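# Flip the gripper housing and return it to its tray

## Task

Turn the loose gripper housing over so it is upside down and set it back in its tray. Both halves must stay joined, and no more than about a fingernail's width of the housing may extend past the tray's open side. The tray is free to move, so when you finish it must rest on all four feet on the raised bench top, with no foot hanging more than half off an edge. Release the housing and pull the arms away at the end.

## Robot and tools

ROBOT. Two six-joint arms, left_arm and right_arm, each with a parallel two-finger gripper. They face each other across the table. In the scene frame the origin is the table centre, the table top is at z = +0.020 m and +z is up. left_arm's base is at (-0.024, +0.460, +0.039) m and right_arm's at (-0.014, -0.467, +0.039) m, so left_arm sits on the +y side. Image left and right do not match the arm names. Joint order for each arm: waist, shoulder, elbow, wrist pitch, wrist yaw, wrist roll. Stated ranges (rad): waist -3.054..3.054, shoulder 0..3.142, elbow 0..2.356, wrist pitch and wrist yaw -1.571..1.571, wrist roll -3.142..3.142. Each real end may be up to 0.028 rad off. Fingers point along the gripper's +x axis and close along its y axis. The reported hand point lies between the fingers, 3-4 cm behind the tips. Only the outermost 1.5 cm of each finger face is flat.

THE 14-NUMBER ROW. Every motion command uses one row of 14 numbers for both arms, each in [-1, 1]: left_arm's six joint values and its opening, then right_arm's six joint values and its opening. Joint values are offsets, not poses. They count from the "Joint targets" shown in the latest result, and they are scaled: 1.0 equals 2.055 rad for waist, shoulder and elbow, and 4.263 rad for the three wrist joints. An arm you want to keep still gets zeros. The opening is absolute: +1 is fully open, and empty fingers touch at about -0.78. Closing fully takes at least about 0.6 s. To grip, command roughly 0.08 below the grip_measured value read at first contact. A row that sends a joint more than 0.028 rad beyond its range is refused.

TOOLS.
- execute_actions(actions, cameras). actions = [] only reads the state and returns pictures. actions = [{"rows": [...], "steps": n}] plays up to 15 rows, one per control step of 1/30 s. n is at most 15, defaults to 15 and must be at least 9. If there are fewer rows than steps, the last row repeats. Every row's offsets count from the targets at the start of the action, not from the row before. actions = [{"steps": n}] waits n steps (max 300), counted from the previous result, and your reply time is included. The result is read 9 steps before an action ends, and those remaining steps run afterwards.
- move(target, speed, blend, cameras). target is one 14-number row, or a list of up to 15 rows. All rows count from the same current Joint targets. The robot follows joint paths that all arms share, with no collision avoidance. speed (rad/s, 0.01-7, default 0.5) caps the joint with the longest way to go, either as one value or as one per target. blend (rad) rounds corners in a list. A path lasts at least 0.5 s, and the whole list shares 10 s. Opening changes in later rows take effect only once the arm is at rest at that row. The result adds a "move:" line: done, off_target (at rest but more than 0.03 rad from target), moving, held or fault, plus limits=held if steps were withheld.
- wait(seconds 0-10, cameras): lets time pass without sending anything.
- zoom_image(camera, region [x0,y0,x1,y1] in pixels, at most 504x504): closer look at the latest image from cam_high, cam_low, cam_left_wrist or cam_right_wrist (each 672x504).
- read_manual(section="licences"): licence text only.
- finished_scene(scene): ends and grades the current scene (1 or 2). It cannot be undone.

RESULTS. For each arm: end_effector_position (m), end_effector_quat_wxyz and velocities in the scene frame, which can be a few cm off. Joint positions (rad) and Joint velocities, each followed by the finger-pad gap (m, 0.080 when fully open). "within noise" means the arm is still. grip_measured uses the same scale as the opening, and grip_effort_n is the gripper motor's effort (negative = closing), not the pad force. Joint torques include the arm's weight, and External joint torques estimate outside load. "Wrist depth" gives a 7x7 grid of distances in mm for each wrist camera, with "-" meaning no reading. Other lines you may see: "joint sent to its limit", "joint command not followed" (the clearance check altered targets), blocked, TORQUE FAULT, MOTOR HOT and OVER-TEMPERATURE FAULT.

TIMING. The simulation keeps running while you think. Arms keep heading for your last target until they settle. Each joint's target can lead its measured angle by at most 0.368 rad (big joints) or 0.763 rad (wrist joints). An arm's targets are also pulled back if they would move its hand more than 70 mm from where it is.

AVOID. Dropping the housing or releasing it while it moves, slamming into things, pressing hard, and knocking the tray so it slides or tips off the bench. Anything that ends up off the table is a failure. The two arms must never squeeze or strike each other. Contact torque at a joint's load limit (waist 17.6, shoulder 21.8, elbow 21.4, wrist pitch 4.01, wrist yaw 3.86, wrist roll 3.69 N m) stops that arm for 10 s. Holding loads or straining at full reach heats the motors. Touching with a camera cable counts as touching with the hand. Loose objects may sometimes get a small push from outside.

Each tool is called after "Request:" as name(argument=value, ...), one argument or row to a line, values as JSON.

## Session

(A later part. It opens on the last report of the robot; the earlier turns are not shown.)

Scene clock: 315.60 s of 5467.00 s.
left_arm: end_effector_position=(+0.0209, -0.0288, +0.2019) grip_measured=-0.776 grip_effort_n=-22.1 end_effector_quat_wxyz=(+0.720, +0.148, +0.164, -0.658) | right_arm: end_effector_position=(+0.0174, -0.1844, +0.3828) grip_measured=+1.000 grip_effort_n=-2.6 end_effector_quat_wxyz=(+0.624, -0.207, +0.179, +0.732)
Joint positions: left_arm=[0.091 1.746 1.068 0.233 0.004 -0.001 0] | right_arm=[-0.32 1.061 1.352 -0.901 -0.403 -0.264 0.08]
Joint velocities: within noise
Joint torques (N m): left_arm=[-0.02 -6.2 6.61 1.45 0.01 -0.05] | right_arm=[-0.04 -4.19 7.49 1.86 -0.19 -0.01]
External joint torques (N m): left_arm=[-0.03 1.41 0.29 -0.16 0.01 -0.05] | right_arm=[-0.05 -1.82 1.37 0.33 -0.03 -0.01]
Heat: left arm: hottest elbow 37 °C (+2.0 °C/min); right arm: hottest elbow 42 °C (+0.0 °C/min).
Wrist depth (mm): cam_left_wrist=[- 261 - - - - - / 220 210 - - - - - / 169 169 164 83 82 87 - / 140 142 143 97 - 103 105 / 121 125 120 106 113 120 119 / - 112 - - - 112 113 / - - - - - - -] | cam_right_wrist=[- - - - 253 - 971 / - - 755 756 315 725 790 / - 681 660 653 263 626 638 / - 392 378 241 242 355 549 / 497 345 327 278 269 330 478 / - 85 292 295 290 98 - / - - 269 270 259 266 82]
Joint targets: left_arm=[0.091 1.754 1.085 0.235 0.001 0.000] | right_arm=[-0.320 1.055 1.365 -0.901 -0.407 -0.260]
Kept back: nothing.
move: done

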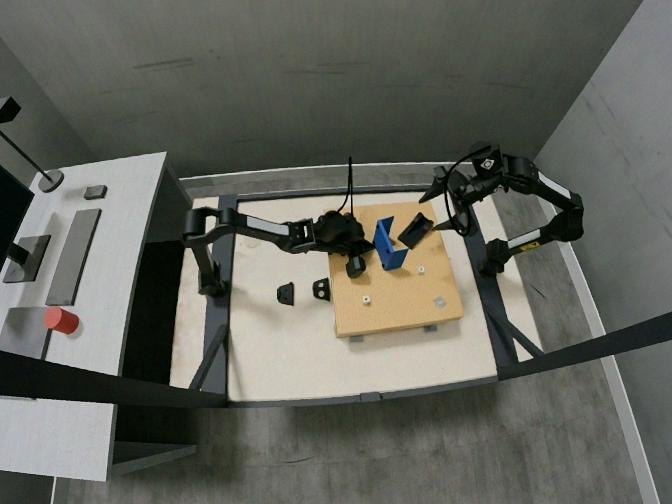

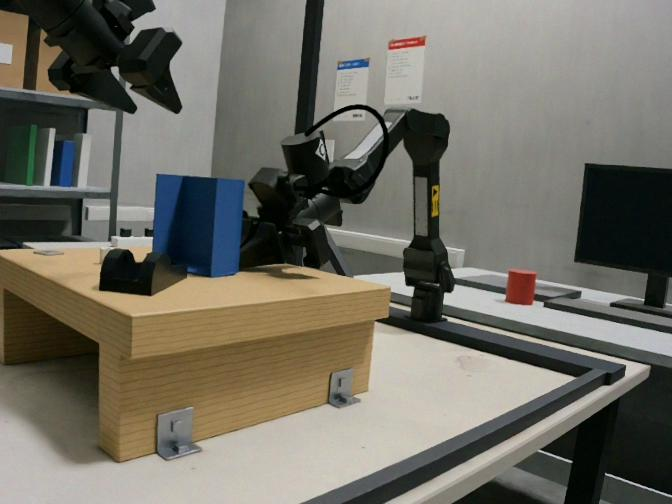

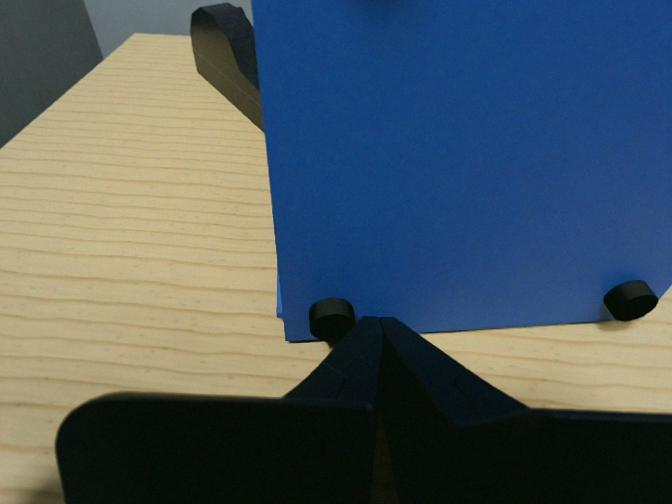

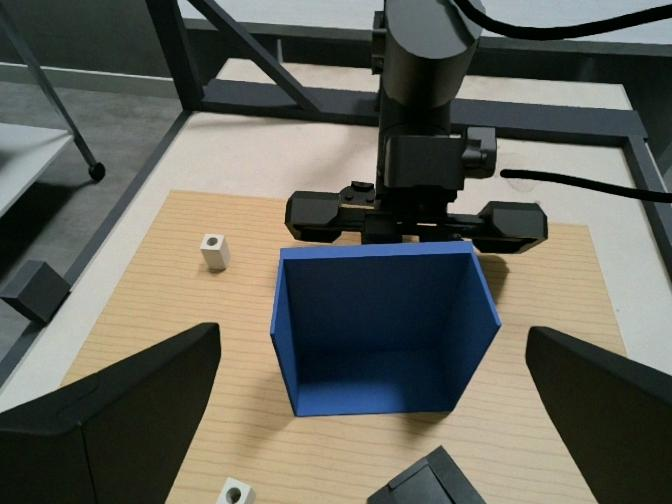

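Request:
move(
  target=[
    [-0.0195, -0.1763, 0.2868, -0.3224, 0, 0, -0.78, 0, 0, 0, 0, 0, 0, 1],
    [-0.0195, -0.1763, 0.2868, -0.3224, 0, -0.3910, 0.11, 0, 0, 0, 0, 0, 0, 1],
  ],
  speed=[0.8, 1.5],
)

Request:
zoom_image(
  camera="cam_high",
  region=[265, 155, 435, 315],
)

Request:
zoom_image(
  camera="cam_low",
  region=[130, 70, 460, 310],
)

Scene clock: 326.30 s of 5467.00 s.
left_arm: end_effector_position=(-0.0062, +0.1264, +0.3570) grip_measured=+0.105 grip_effort_n=13.3 end_effector_quat_wxyz=(-0.657, +0.291, -0.669, +0.190) | right_arm: end_effector_position=(+0.0174, -0.1844, +0.3828) grip_measured=+1.000 grip_effort_n=-2.6 end_effector_quat_wxyz=(+0.624, -0.207, +0.179, +0.732)
Joint positions: left_arm=[0.054 1.396 1.662 -1.142 0.004 -1.667 0.04] | right_arm=[-0.32 1.061 1.352 -0.901 -0.403 -0.264 0.08]
Joint velocities: within noise
Joint torques (N m): left_arm=[-0.22 -4.85 5.87 1.13 -0.02 -0.07] | right_arm=[-0.04 -4.18 7.48 1.86 -0.19 -0.01]
External joint torques (N m): left_arm=[-0.24 -0.42 0.15 -0.13 0.02 -0.1] | right_arm=[-0.03 -1.74 1.29 0.31 -0.04 -0.01]
Heat: left arm: hottest elbow 38 °C (+3.0 °C/min); right arm: hottest elbow 43 °C (+1.0 °C/min).
Wrist depth (mm): cam_left_wrist=[293 322 229 256 303 366 - / 308 338 241 273 314 372 - / 316 345 254 295 301 256 - / 334 372 269 314 320 273 - / 353 390 275 342 397 - - / - - - 368 407 - - / - - 92 - - - -] | cam_right_wrist=[- - - - 991 - - / - - 762 742 725 733 793 / - 684 665 660 651 642 645 / - 394 380 241 242 376 551 / 498 344 329 278 269 327 477 / - 85 292 293 289 98 - / - - 271 268 259 266 82]
Joint targets: left_arm=[0.051 1.391 1.674 -1.140 0.001 -1.667] | right_arm=[-0.320 1.055 1.365 -0.901 -0.407 -0.260]
Kept back: nothing.
move: done

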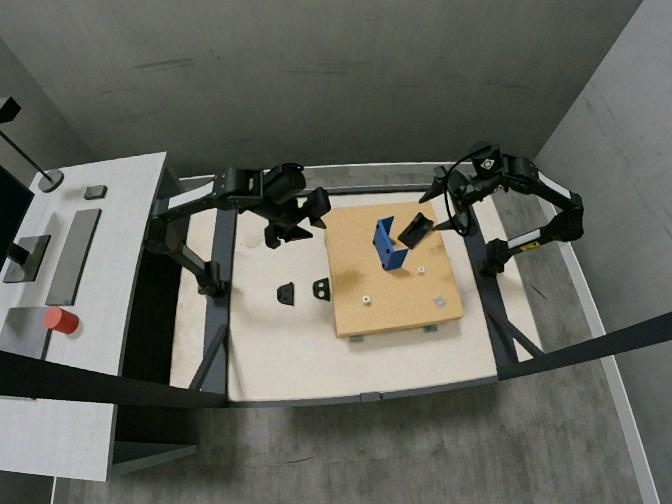

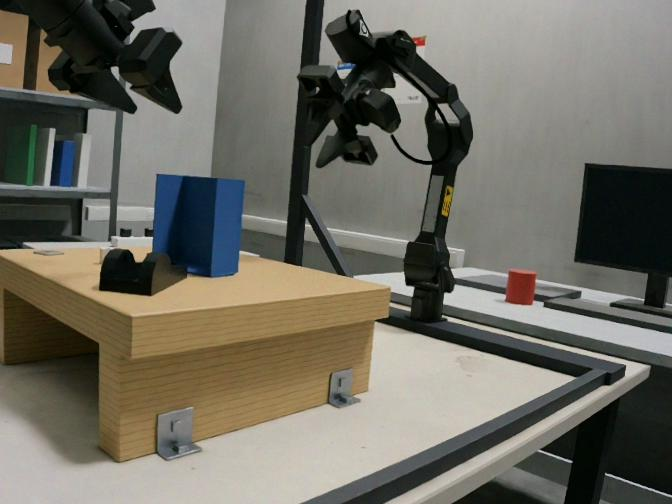

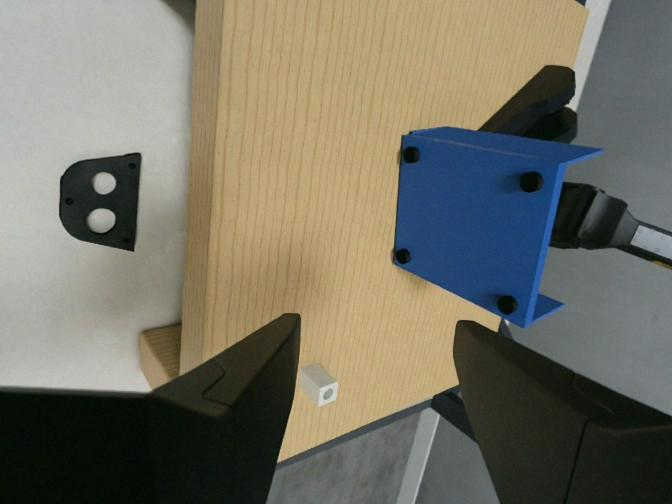

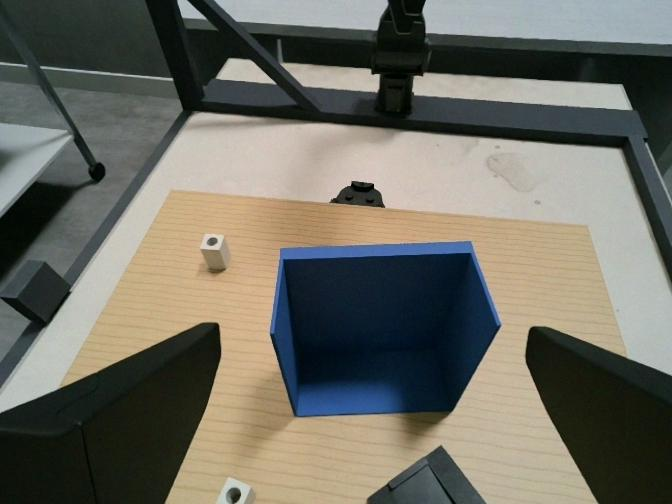

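Scaled by 2.965 from the camera's 672x504 image, which has a finer 960x720 frame.

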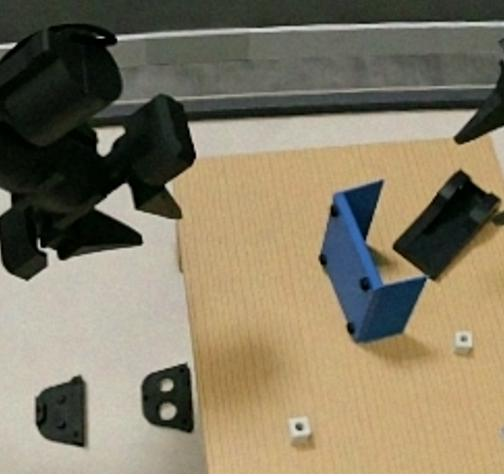

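Scaled by 1.527 from the camera's 672x504 image, which has a finer 960x720 frame.

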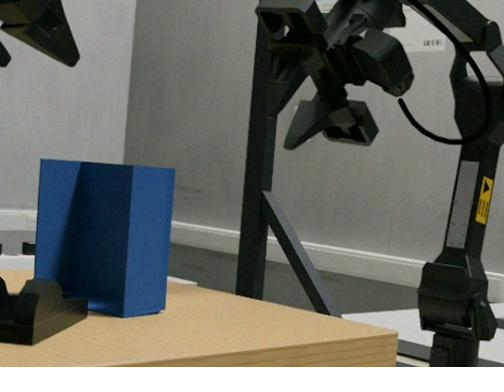

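Request:
move(
  target=[
    [-0.0044, 0.1983, 0.1945, -0.0009, 0, 0, 0.11, 0, 0, 0, 0, 0, 0, 1],
    [-0.0073, 0.3322, 0.3073, 0.0112, 0, 0, 0.11, 0, 0, 0, 0, 0, 0, 1],
    [-0.0073, 0.2794, 0.1705, 0.0521, 0, 0, 0.11, 0, 0, 0, 0, 0, 0, 1],
  ],
  speed=[0.6, 0.4, 0.2],
  blend=[0.05, 0, 0],
)

Request:
zoom_image(
  camera="cam_low",
  region=[110, 70, 400, 290],
)

Request:
zoom_image(
  camera="cam_right_wrist",
  region=[220, 140, 540, 420],
)

Scene clock: 332.67 s of 5467.00 s.
left_arm: end_effector_position=(-0.0040, -0.0465, +0.2884) grip_measured=+0.106 grip_effort_n=13.3 end_effector_quat_wxyz=(-0.656, +0.285, -0.671, +0.195) | right_arm: end_effector_position=(+0.0174, -0.1844, +0.3828) grip_measured=+1.000 grip_effort_n=-2.6 end_effector_quat_wxyz=(+0.624, -0.207, +0.179, +0.732)
Joint positions: left_arm=[0.039 1.985 2.034 -0.927 0.004 -1.667 0.04] | right_arm=[-0.32 1.061 1.352 -0.901 -0.403 -0.264 0.08]
Joint velocities: within noise
Joint torques (N m): left_arm=[-0.23 -10.83 4.12 1.61 -0.02 -0.06] | right_arm=[-0.03 -4.18 7.48 1.87 -0.19 -0.01]
External joint torques (N m): left_arm=[-0.23 -1.92 -1.93 0.38 0.01 -0.09] | right_arm=[-0.03 -1.72 1.28 0.32 -0.04 -0.01]
Heat: left arm: hottest elbow 38 °C (+3.0 °C/min); right arm: hottest elbow 43 °C (+1.0 °C/min).
Wrist depth (mm): cam_left_wrist=[120 129 146 167 195 199 - / 126 135 148 162 189 227 - / 131 142 150 104 - 454 - / 137 151 160 112 - 456 394 / 145 158 170 114 83 - - / - - - 120 - - - / - - 92 133 94 - -] | cam_right_wrist=[- - - 214 198 - 999 / - - 763 143 143 206 784 / - 687 663 200 184 630 643 / - 393 381 228 232 374 551 / 499 344 326 281 271 330 476 / - 85 293 291 288 98 - / - - 270 268 259 266 82]
Joint targets: left_arm=[0.036 1.965 2.025 -0.918 0.001 -1.667] | right_arm=[-0.320 1.055 1.365 -0.901 -0.407 -0.260]
Kept back: nothing.
move: done

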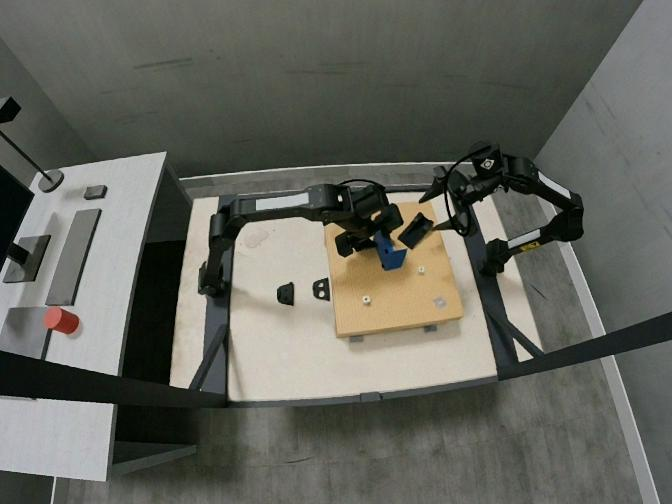

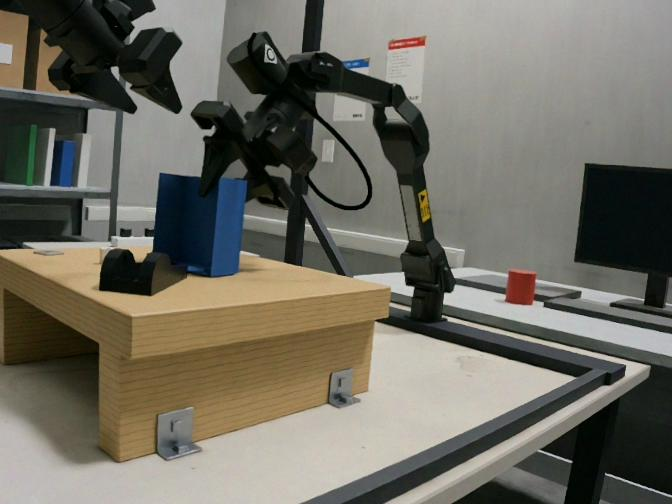

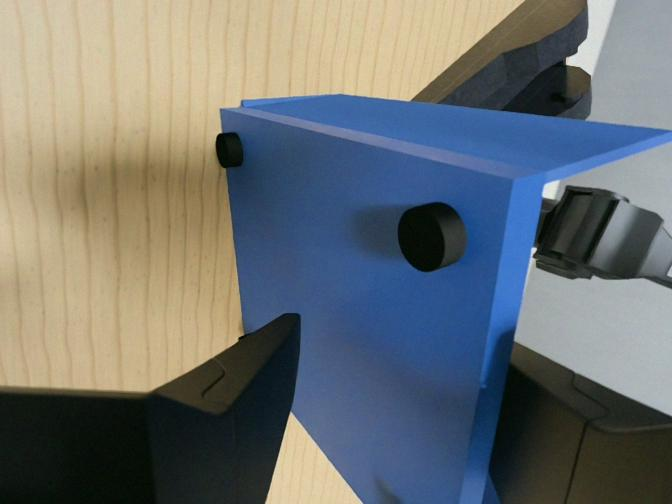

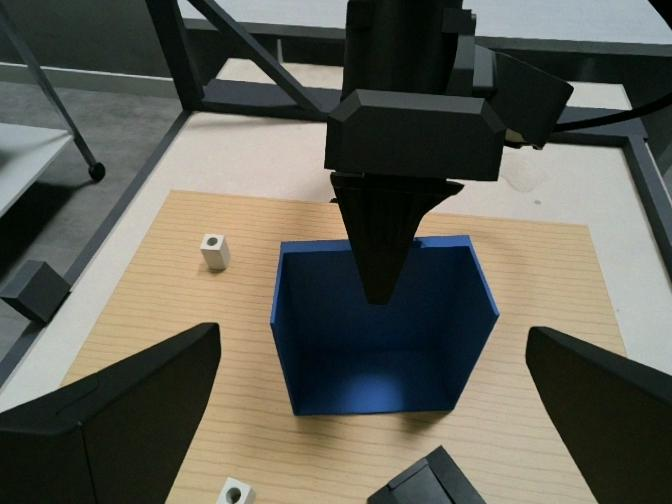

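Scaled by 1.738 from the camera's 672x504 image, which has a finer 960x720 frame.

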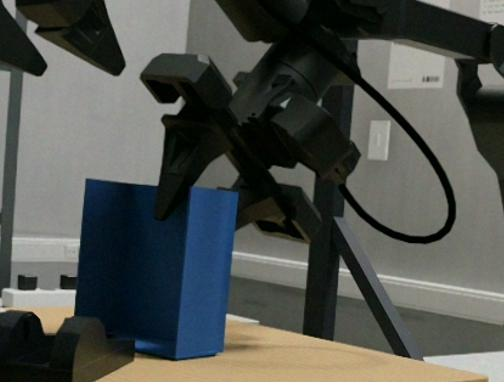

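Scaled by 1.575 from the camera's 672x504 image, which has a finer 960x720 frame.

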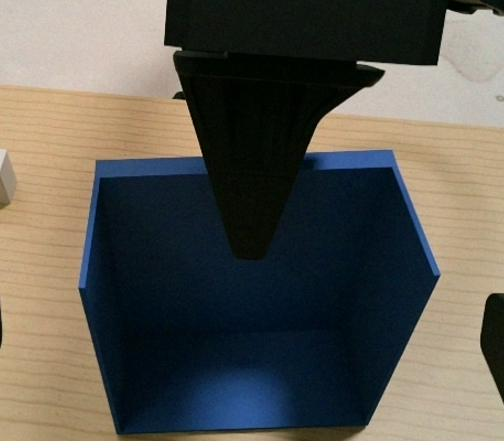

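Request:
move(
  target=[
    [0.0041, -0.0783, -0.1153, 0.0181, 0, 0, 0.11, 0, 0, 0, 0, 0, 0, 1],
    [0.0041, -0.0783, -0.1153, 0.0181, 0, 0, -0.25, 0, 0, 0, 0, 0, 0, 1],
  ],
  speed=[0.12, 0.2],
  cameras=["cam_low", "cam_left_wrist", "cam_right_wrist"],
)

Request:
zoom_image(
  camera="cam_low",
  region=[110, 70, 400, 290],
)

Scene clock: 336.60 s of 5467.00 s.
left_arm: end_effector_position=(-0.0043, -0.0110, +0.2844) grip_measured=-0.245 grip_effort_n=-22.1 end_effector_quat_wxyz=(-0.656, +0.287, -0.671, +0.195) | right_arm: end_effector_position=(+0.0174, -0.1844, +0.3828) grip_measured=+1.000 grip_effort_n=-2.6 end_effector_quat_wxyz=(+0.624, -0.207, +0.179, +0.732)
Joint positions: left_arm=[0.042 1.822 1.797 -0.85 0.004 -1.667 0.024] | right_arm=[-0.32 1.061 1.352 -0.901 -0.403 -0.264 0.08]
Joint velocities: within noise
Joint torques (N m): left_arm=[0.24 -9.56 4.21 1.61 -0.02 -0.07] | right_arm=[-0.05 -4.18 7.49 1.87 -0.19 -0.01]
External joint torques (N m): left_arm=[0.25 -1.56 -2.02 0.35 0.01 -0.1] | right_arm=[-0.04 -1.75 1.34 0.34 -0.04 -0.01]
Heat: left arm: hottest shoulder 38 °C (+1.0 °C/min); right arm: hottest elbow 43 °C (+1.0 °C/min).
Wrist depth (mm): cam_left_wrist=[119 128 144 165 194 227 - / 124 134 152 169 198 224 - / 129 141 162 - - 99 - / 135 148 168 - 255 315 424 / 143 157 178 - 263 - - / - 159 - - 92 - - / - - - - 131 - -] | cam_right_wrist=[- - - 889 222 973 974 / - - 760 216 169 701 756 / - 691 661 273 276 648 639 / - 394 370 284 281 375 553 / 497 347 332 304 300 338 478 / - 85 298 291 290 98 - / - - 271 268 259 266 82]
Joint targets: left_arm=[0.045 1.805 1.788 -0.841 0.001 -1.667] | right_arm=[-0.320 1.055 1.365 -0.901 -0.407 -0.260]
Kept back: nothing.
move: done
Images, in order (width x height): cam_low 672x504, cam_left_wrist 672x504, cam_right_wrist 672x504.

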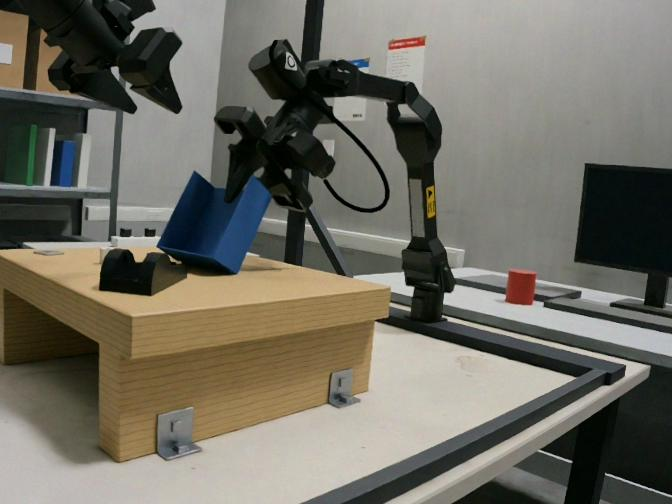

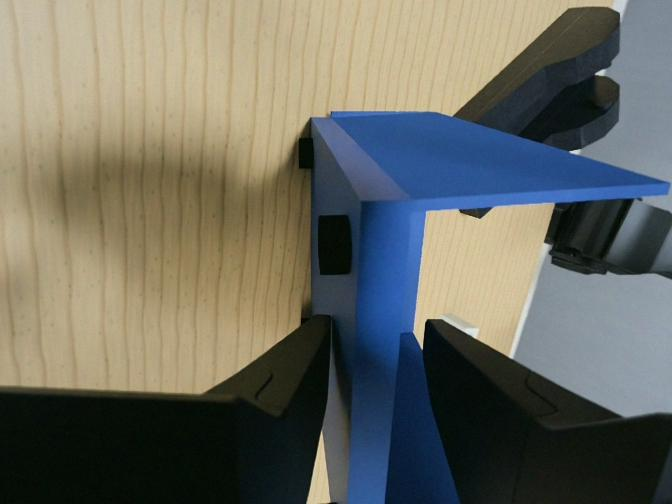

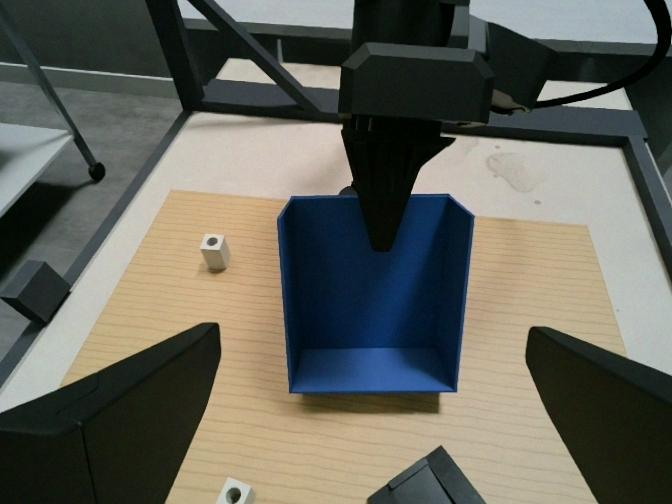

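Scaled by 1.738 from the camera's 672x504 image, which has a finer 960x720 frame.

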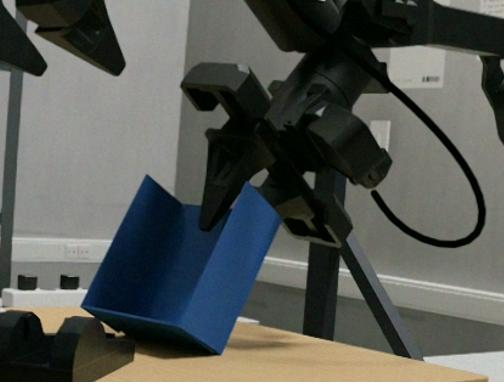

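Request:
move(
  target=[
    [0.0015, -0.0715, -0.1022, 0.0148, 0, 0, -0.25, 0, 0, 0, 0, 0, 0, 1],
    [0.0015, -0.0715, -0.1022, 0.0148, 0, 0, -0.5, 0, 0, 0, 0, 0, 0, 1],
    [0.0015, -0.0715, -0.1022, 0.0148, 0, 0, -0.7, 0, 0, 0, 0, 0, 0, 1],
  ],
  speed=[0.1, 0.2, 0.2],
  cameras=["cam_low", "cam_left_wrist", "cam_right_wrist"],
)

Request:
zoom_image(
  camera="cam_low",
  region=[110, 70, 400, 290],
)

Scene clock: 341.00 s of 5467.00 s.
left_arm: end_effector_position=(-0.0045, +0.0245, +0.2809) grip_measured=-0.638 grip_effort_n=-83.5 end_effector_quat_wxyz=(-0.654, +0.293, -0.668, +0.200) | right_arm: end_effector_position=(+0.0174, -0.1844, +0.3828) grip_measured=+1.000 grip_effort_n=-3.0 end_effector_quat_wxyz=(+0.624, -0.207, +0.179, +0.732)
Joint positions: left_arm=[0.045 1.665 1.586 -0.78 0.004 -1.667 0.006] | right_arm=[-0.32 1.061 1.352 -0.901 -0.403 -0.264 0.08]
Joint velocities: within noise
Joint torques (N m): left_arm=[0.25 -7.47 4.26 1.18 -0.02 -0.04] | right_arm=[-0.04 -4.18 7.49 1.86 -0.19 0]
External joint torques (N m): left_arm=[0.36 -0.5 -2.05 -0.09 0 -0.07] | right_arm=[-0.04 -1.74 1.3 0.31 -0.04 -0.01]
Heat: left arm: hottest shoulder 39 °C (+2.0 °C/min); right arm: hottest elbow 43 °C (+1.0 °C/min).
Wrist depth (mm): cam_left_wrist=[118 127 144 165 196 241 295 / 123 133 152 176 206 243 282 / 129 140 161 180 111 109 - / 134 148 171 184 213 333 459 / 141 156 183 197 227 375 - / - 162 - - 95 - - / - - - - - - -] | cam_right_wrist=[- - - 878 191 258 - / - - 758 736 272 708 787 / - 691 662 298 631 651 643 / - 391 380 302 301 372 549 / 497 345 334 311 311 338 477 / - 85 297 291 290 98 - / - - 270 267 259 266 82]
Joint targets: left_arm=[0.048 1.658 1.578 -0.777 0.001 -1.667] | right_arm=[-0.320 1.055 1.365 -0.901 -0.407 -0.260]
Kept back: nothing.
move: done
Images, in order (width x height): cam_low 672x504, cam_left_wrist 672x504, cam_right_wrist 672x504.

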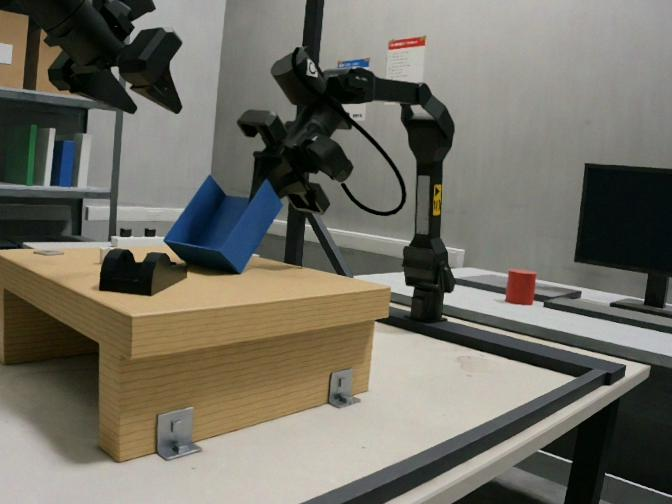

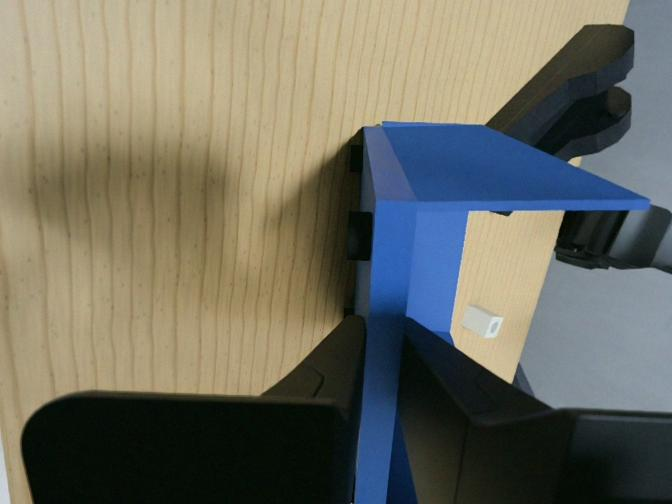

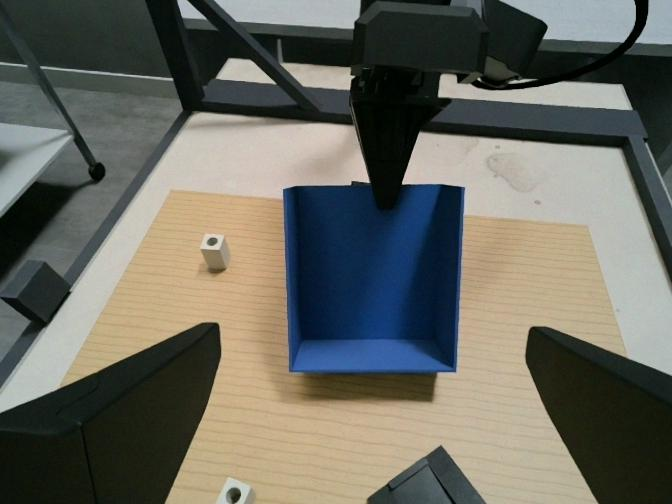

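Scaled by 1.738 from the camera's 672x504 image, which has a finer 960x720 frame.

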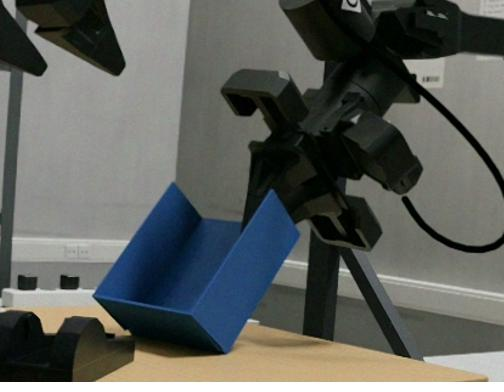

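Request:
move(
  target=[
    [0, -0.2146, -0.3907, 0.2184, 0, 0, -0.7, 0, 0, 0, 0, 0, 0, 1],
    [0, -0.1406, -0.6290, 0.4346, 0, 0.0225, -0.7, 0, 0, 0, 0, 0, 0, 1],
  ],
  speed=[0.35, 0.4],
  blend=[0.05, 0],
)

Request:
zoom_image(
  camera="cam_low",
  region=[110, 100, 400, 320],
)

Request:
zoom_image(
  camera="cam_high",
  region=[275, 205, 405, 315],
)

Request:
zoom_image(
  camera="cam_right_wrist",
  region=[220, 120, 540, 360],
)

Scene clock: 349.57 s of 5467.00 s.
left_arm: end_effector_position=(-0.0084, +0.1071, +0.2116) grip_measured=-0.638 grip_effort_n=-83.5 end_effector_quat_wxyz=(+0.512, -0.509, +0.494, -0.484) | right_arm: end_effector_position=(+0.0174, -0.1844, +0.3828) grip_measured=+1.000 grip_effort_n=-3.0 end_effector_quat_wxyz=(+0.624, -0.207, +0.179, +0.732)
Joint positions: left_arm=[0.045 1.365 0.291 1.061 0.004 -1.578 0.006] | right_arm=[-0.32 1.061 1.352 -0.901 -0.403 -0.264 0.08]
Joint velocities: within noise
Joint torques (N m): left_arm=[0.24 -2.99 3.45 2.21 0.01 0.21] | right_arm=[-0.04 -4.18 7.49 1.87 -0.19 -0.01]
External joint torques (N m): left_arm=[0.24 0.65 -1.66 0.6 0.01 0.16] | right_arm=[-0.05 -1.72 1.27 0.3 -0.03 -0.01]
Heat: left arm: hottest shoulder 39 °C (+2.0 °C/min); right arm: hottest elbow 43 °C (+1.0 °C/min).
Wrist depth (mm): cam_left_wrist=[- 90 124 341 - - - / - 93 113 313 - - 369 / - 99 135 235 111 109 384 / - 104 122 94 214 - - / 110 109 114 - 227 - - / - 114 - - 95 - - / - - - - - - -] | cam_right_wrist=[- - - - 414 - - / - - 766 745 419 731 786 / - 687 667 373 373 647 644 / - 394 380 319 339 373 550 / 495 343 333 334 330 337 478 / - 85 298 298 295 98 - / - - 270 267 259 267 82]
Joint targets: left_arm=[0.048 1.368 0.285 1.075 0.001 -1.571] | right_arm=[-0.320 1.055 1.365 -0.901 -0.407 -0.260]
Kept back: nothing.
move: done

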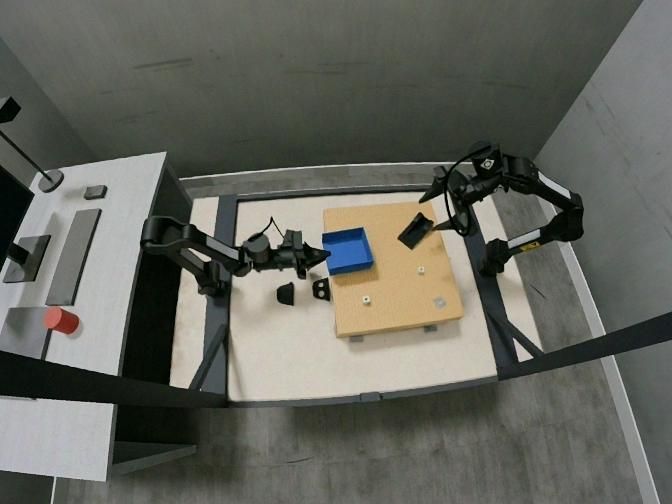

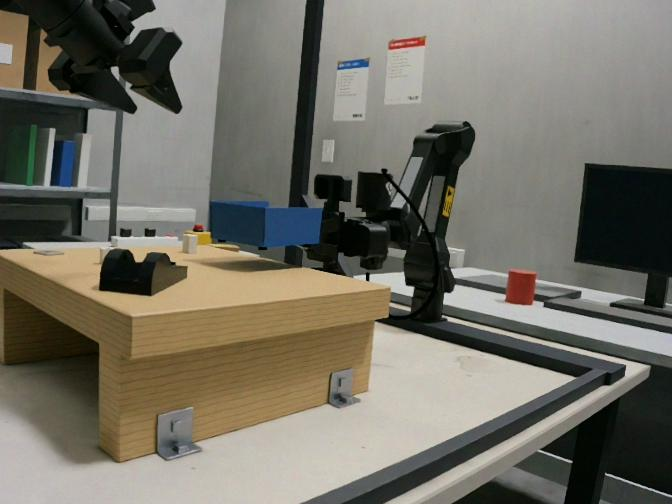

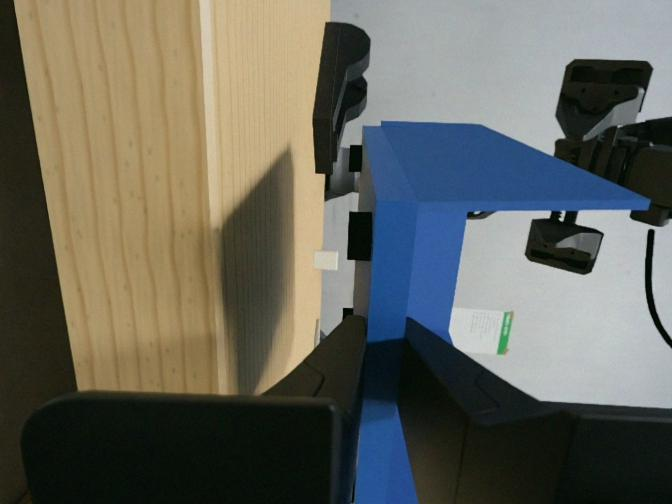

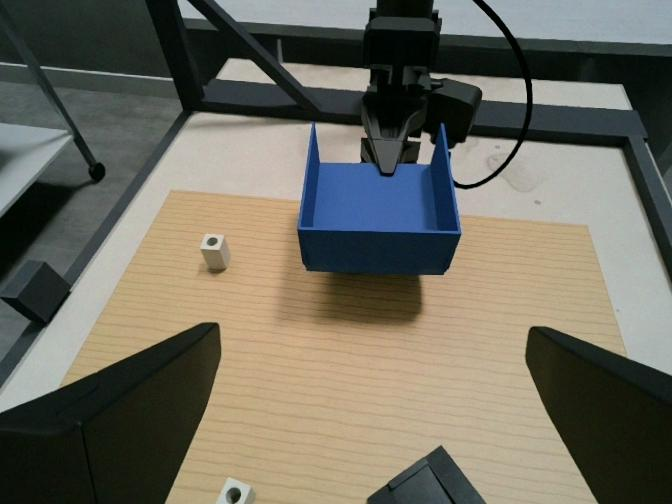

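Scaled by 1.738 from the camera's 672x504 image, which has a finer 960x720 frame.

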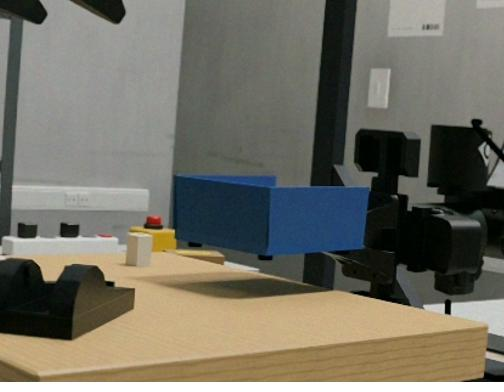

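Scaled by 3.877 from the camera's 672x504 image, which has a finer 960x720 frame.

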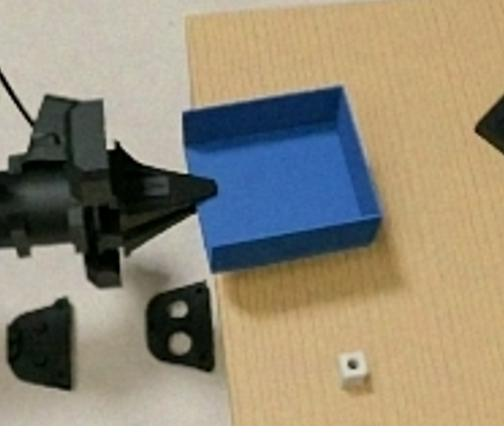

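Scaled by 1.575 from the camera's 672x504 image, which has a finer 960x720 frame.

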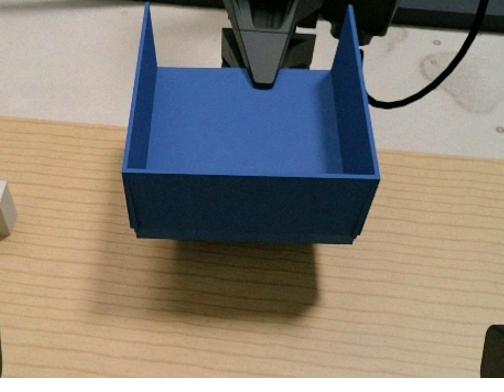

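Request:
move(
  target=[
    [-0.0345, 0.0579, -0.0172, 0.0390, 0, 0, -0.7, 0, 0, 0, 0, 0, 0, 1],
    [-0.0345, 0.0985, -0.0260, 0.0628, 0, 0, -0.7, 0, 0, 0, 0, 0, 0, 1],
  ],
  speed=[0.3, 0.08],
  cameras=["cam_low", "cam_high", "cam_right_wrist"],
)

Request:
zoom_image(
  camera="cam_low",
  region=[180, 170, 370, 290],
)

Request:
zoom_image(
  camera="cam_high",
  region=[275, 205, 405, 315],
)

Scene clock: 353.67 s of 5467.00 s.
left_arm: end_effector_position=(-0.0316, +0.1067, +0.1829) grip_measured=-0.638 grip_effort_n=-83.5 end_effector_quat_wxyz=(+0.493, -0.496, +0.507, -0.504) | right_arm: end_effector_position=(+0.0174, -0.1844, +0.3828) grip_measured=+1.000 grip_effort_n=-2.6 end_effector_quat_wxyz=(+0.624, -0.207, +0.179, +0.732)
Joint positions: left_arm=[-0.021 1.567 0.237 1.33 0.004 -1.578 0.006] | right_arm=[-0.32 1.061 1.352 -0.901 -0.403 -0.264 0.08]
Joint velocities: within noise
Joint torques (N m): left_arm=[-0.2 -3.3 2.65 2.21 0.01 0.21] | right_arm=[-0.04 -4.18 7.48 1.86 -0.19 0]
External joint torques (N m): left_arm=[-0.2 0.73 -1.39 0.59 0.01 0.16] | right_arm=[-0.02 -1.73 1.24 0.29 -0.04 0]
Heat: left arm: hottest shoulder 38 °C (+1.0 °C/min); right arm: hottest elbow 43 °C (+1.0 °C/min).
Wrist depth (mm): cam_left_wrist=[218 - - 289 - - 336 / 222 91 89 91 - - 384 / 234 98 96 96 111 109 - / 236 103 102 99 214 - - / 239 267 109 106 228 - - / - - - - 95 709 699 / - - - - - - -] | cam_right_wrist=[- - - - 604 - - / - - 760 721 465 736 799 / - 683 662 409 612 639 637 / - 392 364 335 375 375 550 / 499 345 334 332 331 336 477 / - 85 297 297 297 98 - / - - 270 269 259 267 82]
Joint targets: left_arm=[-0.023 1.571 0.232 1.343 0.001 -1.571] | right_arm=[-0.320 1.055 1.365 -0.901 -0.407 -0.260]
Kept back: nothing.
move: done
Images, in order (width x height): cam_high 672x504, cam_low 672x504, cam_right_wrist 672x504.

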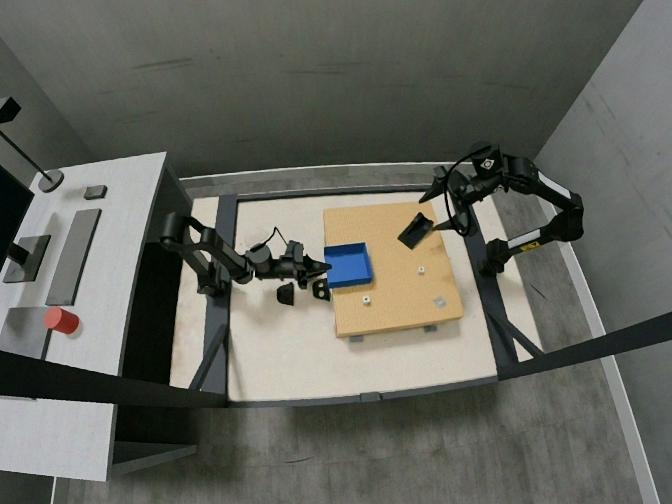

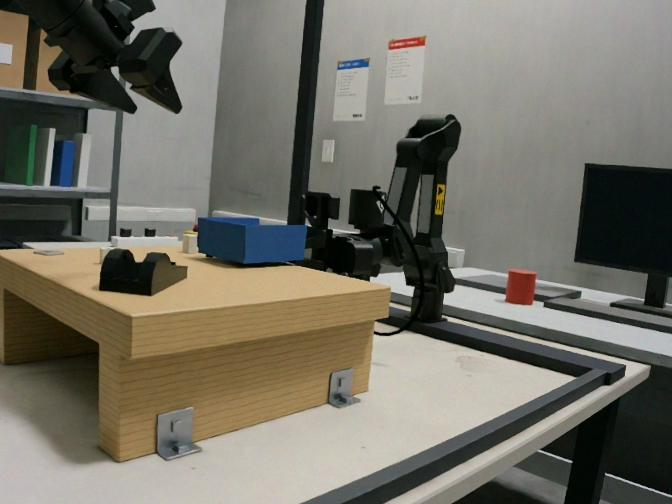

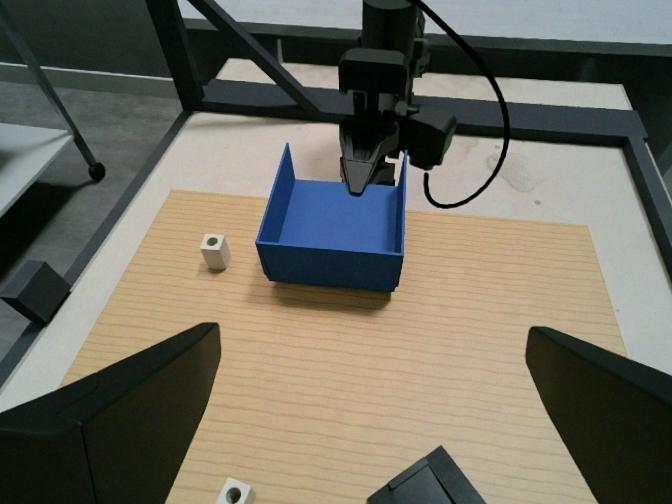

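Scaled by 2.653 from the camera's 672x504 image, which has a finer 960x720 frame.

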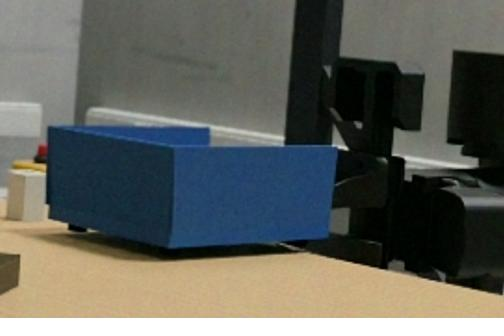

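Scaled by 3.877 from the camera's 672x504 image, which has a finer 960x720 frame.

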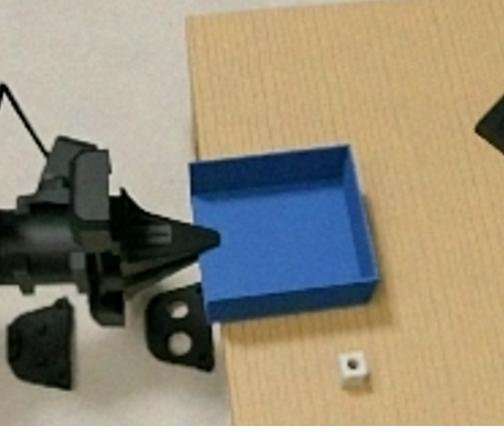

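Request:
move(
  target=[0, 0.0108, -0.0018, 0.0061, 0, 0, -0.7, 0, 0, 0, 0, 0, 0, 1],
  speed=0.05,
  cameras=["cam_low"],
)

Request:
zoom_image(
  camera="cam_low",
  region=[190, 200, 330, 290],
)

Scene clock: 355.00 s of 5467.00 s.
left_arm: end_effector_position=(-0.0316, +0.1066, +0.1801) grip_measured=-0.638 grip_effort_n=-83.5 end_effector_quat_wxyz=(+0.493, -0.496, +0.507, -0.504) | right_arm: end_effector_position=(+0.0174, -0.1844, +0.3828) grip_measured=+1.000 grip_effort_n=-3.0 end_effector_quat_wxyz=(+0.624, -0.207, +0.179, +0.732)
Joint positions: left_arm=[-0.021 1.589 0.233 1.356 0.004 -1.578 0.006] | right_arm=[-0.32 1.061 1.352 -0.901 -0.403 -0.264 0.08]
Joint velocities: within noise
Joint torques (N m): left_arm=[-0.19 -3.26 2.54 2.19 0.01 0.2] | right_arm=[-0.03 -4.18 7.49 1.87 -0.19 -0.01]
External joint torques (N m): left_arm=[-0.18 0.83 -1.42 0.57 0.01 0.15] | right_arm=[-0.05 -1.7 1.28 0.31 -0.03 -0.01]
Heat: left arm: hottest shoulder 38 °C (+1.0 °C/min); right arm: hottest elbow 43 °C (+1.0 °C/min).
Wrist depth (mm): cam_left_wrist=[223 - - 294 - - 337 / 226 - 89 90 - - 384 / 230 - 96 94 111 109 407 / 232 259 102 99 214 - - / 234 281 109 106 226 - - / - - - - 95 719 704 / - - - - - - -] | cam_right_wrist=[- - - - 986 - 994 / - - 764 724 557 738 781 / - 687 659 413 615 642 643 / - 392 366 339 376 372 550 / 498 346 334 332 330 337 477 / - 85 298 297 295 98 - / - - 269 268 260 267 82]
Joint targets: left_arm=[-0.023 1.593 0.228 1.369 0.001 -1.571] | right_arm=[-0.320 1.055 1.365 -0.901 -0.407 -0.260]
Kept back: nothing.
move: done
Images, in order (width x height): cam_low 672x504.

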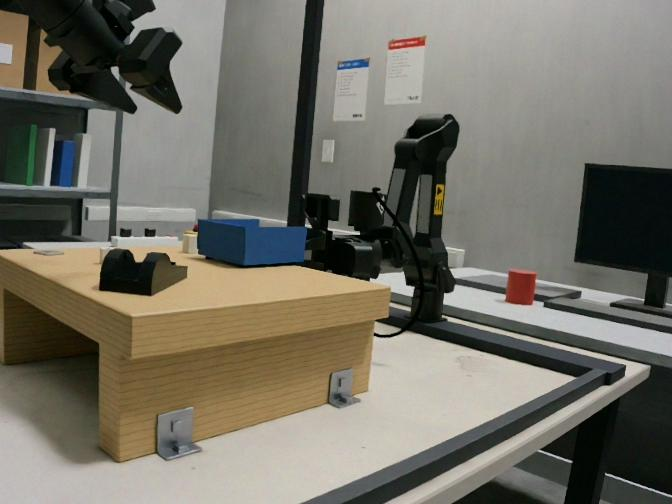

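Scaled by 3.600 from the camera's 672x504 image, which has a finer 960x720 frame.

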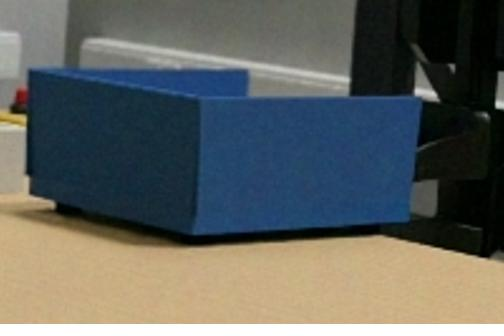

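Request:
move(
  target=[0, 0.0091, -0.0015, 0.0051, 0, 0, -0.7, 0, 0, 0, 0, 0, 0, 1],
  speed=0.04,
  cameras=["cam_low"],
)

Request:
zoom_image(
  camera="cam_low",
  region=[190, 200, 330, 290],
)

Scene clock: 357.33 s of 5467.00 s.
left_arm: end_effector_position=(-0.0316, +0.1067, +0.1791) grip_measured=-0.638 grip_effort_n=-83.5 end_effector_quat_wxyz=(+0.491, -0.497, +0.506, -0.505) | right_arm: end_effector_position=(+0.0174, -0.1844, +0.3828) grip_measured=+1.000 grip_effort_n=-2.6 end_effector_quat_wxyz=(+0.624, -0.207, +0.179, +0.732)
Joint positions: left_arm=[-0.021 1.605 0.231 1.38 0.004 -1.578 0.006] | right_arm=[-0.32 1.061 1.352 -0.901 -0.403 -0.264 0.08]
Joint velocities: within noise
Joint torques (N m): left_arm=[-0.19 -3.08 2.41 2 0.01 0.2] | right_arm=[-0.04 -4.19 7.48 1.87 -0.19 -0.01]
External joint torques (N m): left_arm=[-0.18 0.98 -1.37 0.41 0.01 0.15] | right_arm=[-0.04 -1.81 1.32 0.31 -0.04 -0.01]
Heat: left arm: hottest shoulder 38 °C (+1.0 °C/min); right arm: hottest elbow 43 °C (+1.0 °C/min).
Wrist depth (mm): cam_left_wrist=[224 - - 296 - - 339 / 227 - 89 90 - - 386 / 231 - 96 94 111 109 516 / 233 261 101 99 214 - - / 236 282 108 106 226 - - / - - - - 95 713 719 / - - - - - - -] | cam_right_wrist=[- - - - 608 - - / - - 764 729 713 732 796 / - 687 665 411 612 643 646 / - 397 366 342 374 373 552 / 495 346 336 333 331 334 476 / - 85 299 297 296 98 - / - - 270 268 259 265 82]
Joint targets: left_arm=[-0.023 1.612 0.225 1.391 0.001 -1.571] | right_arm=[-0.320 1.055 1.365 -0.901 -0.407 -0.260]
Kept back: nothing.
move: done
Images, in order (width x height): cam_low 672x504.

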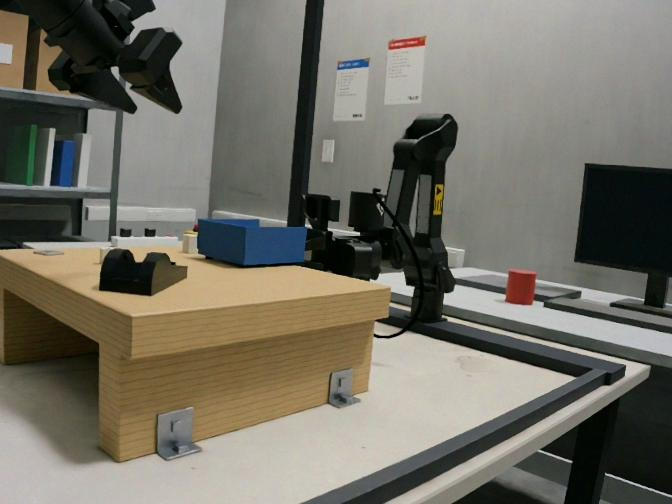

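Scaled by 3.600 from the camera's 672x504 image, which has a finer 960x720 frame.

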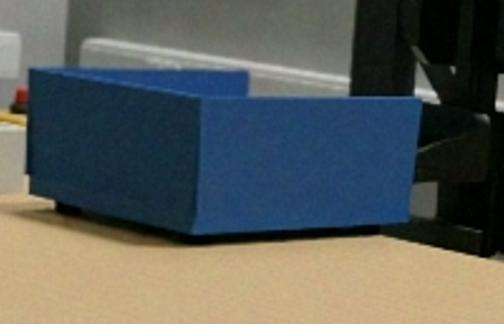

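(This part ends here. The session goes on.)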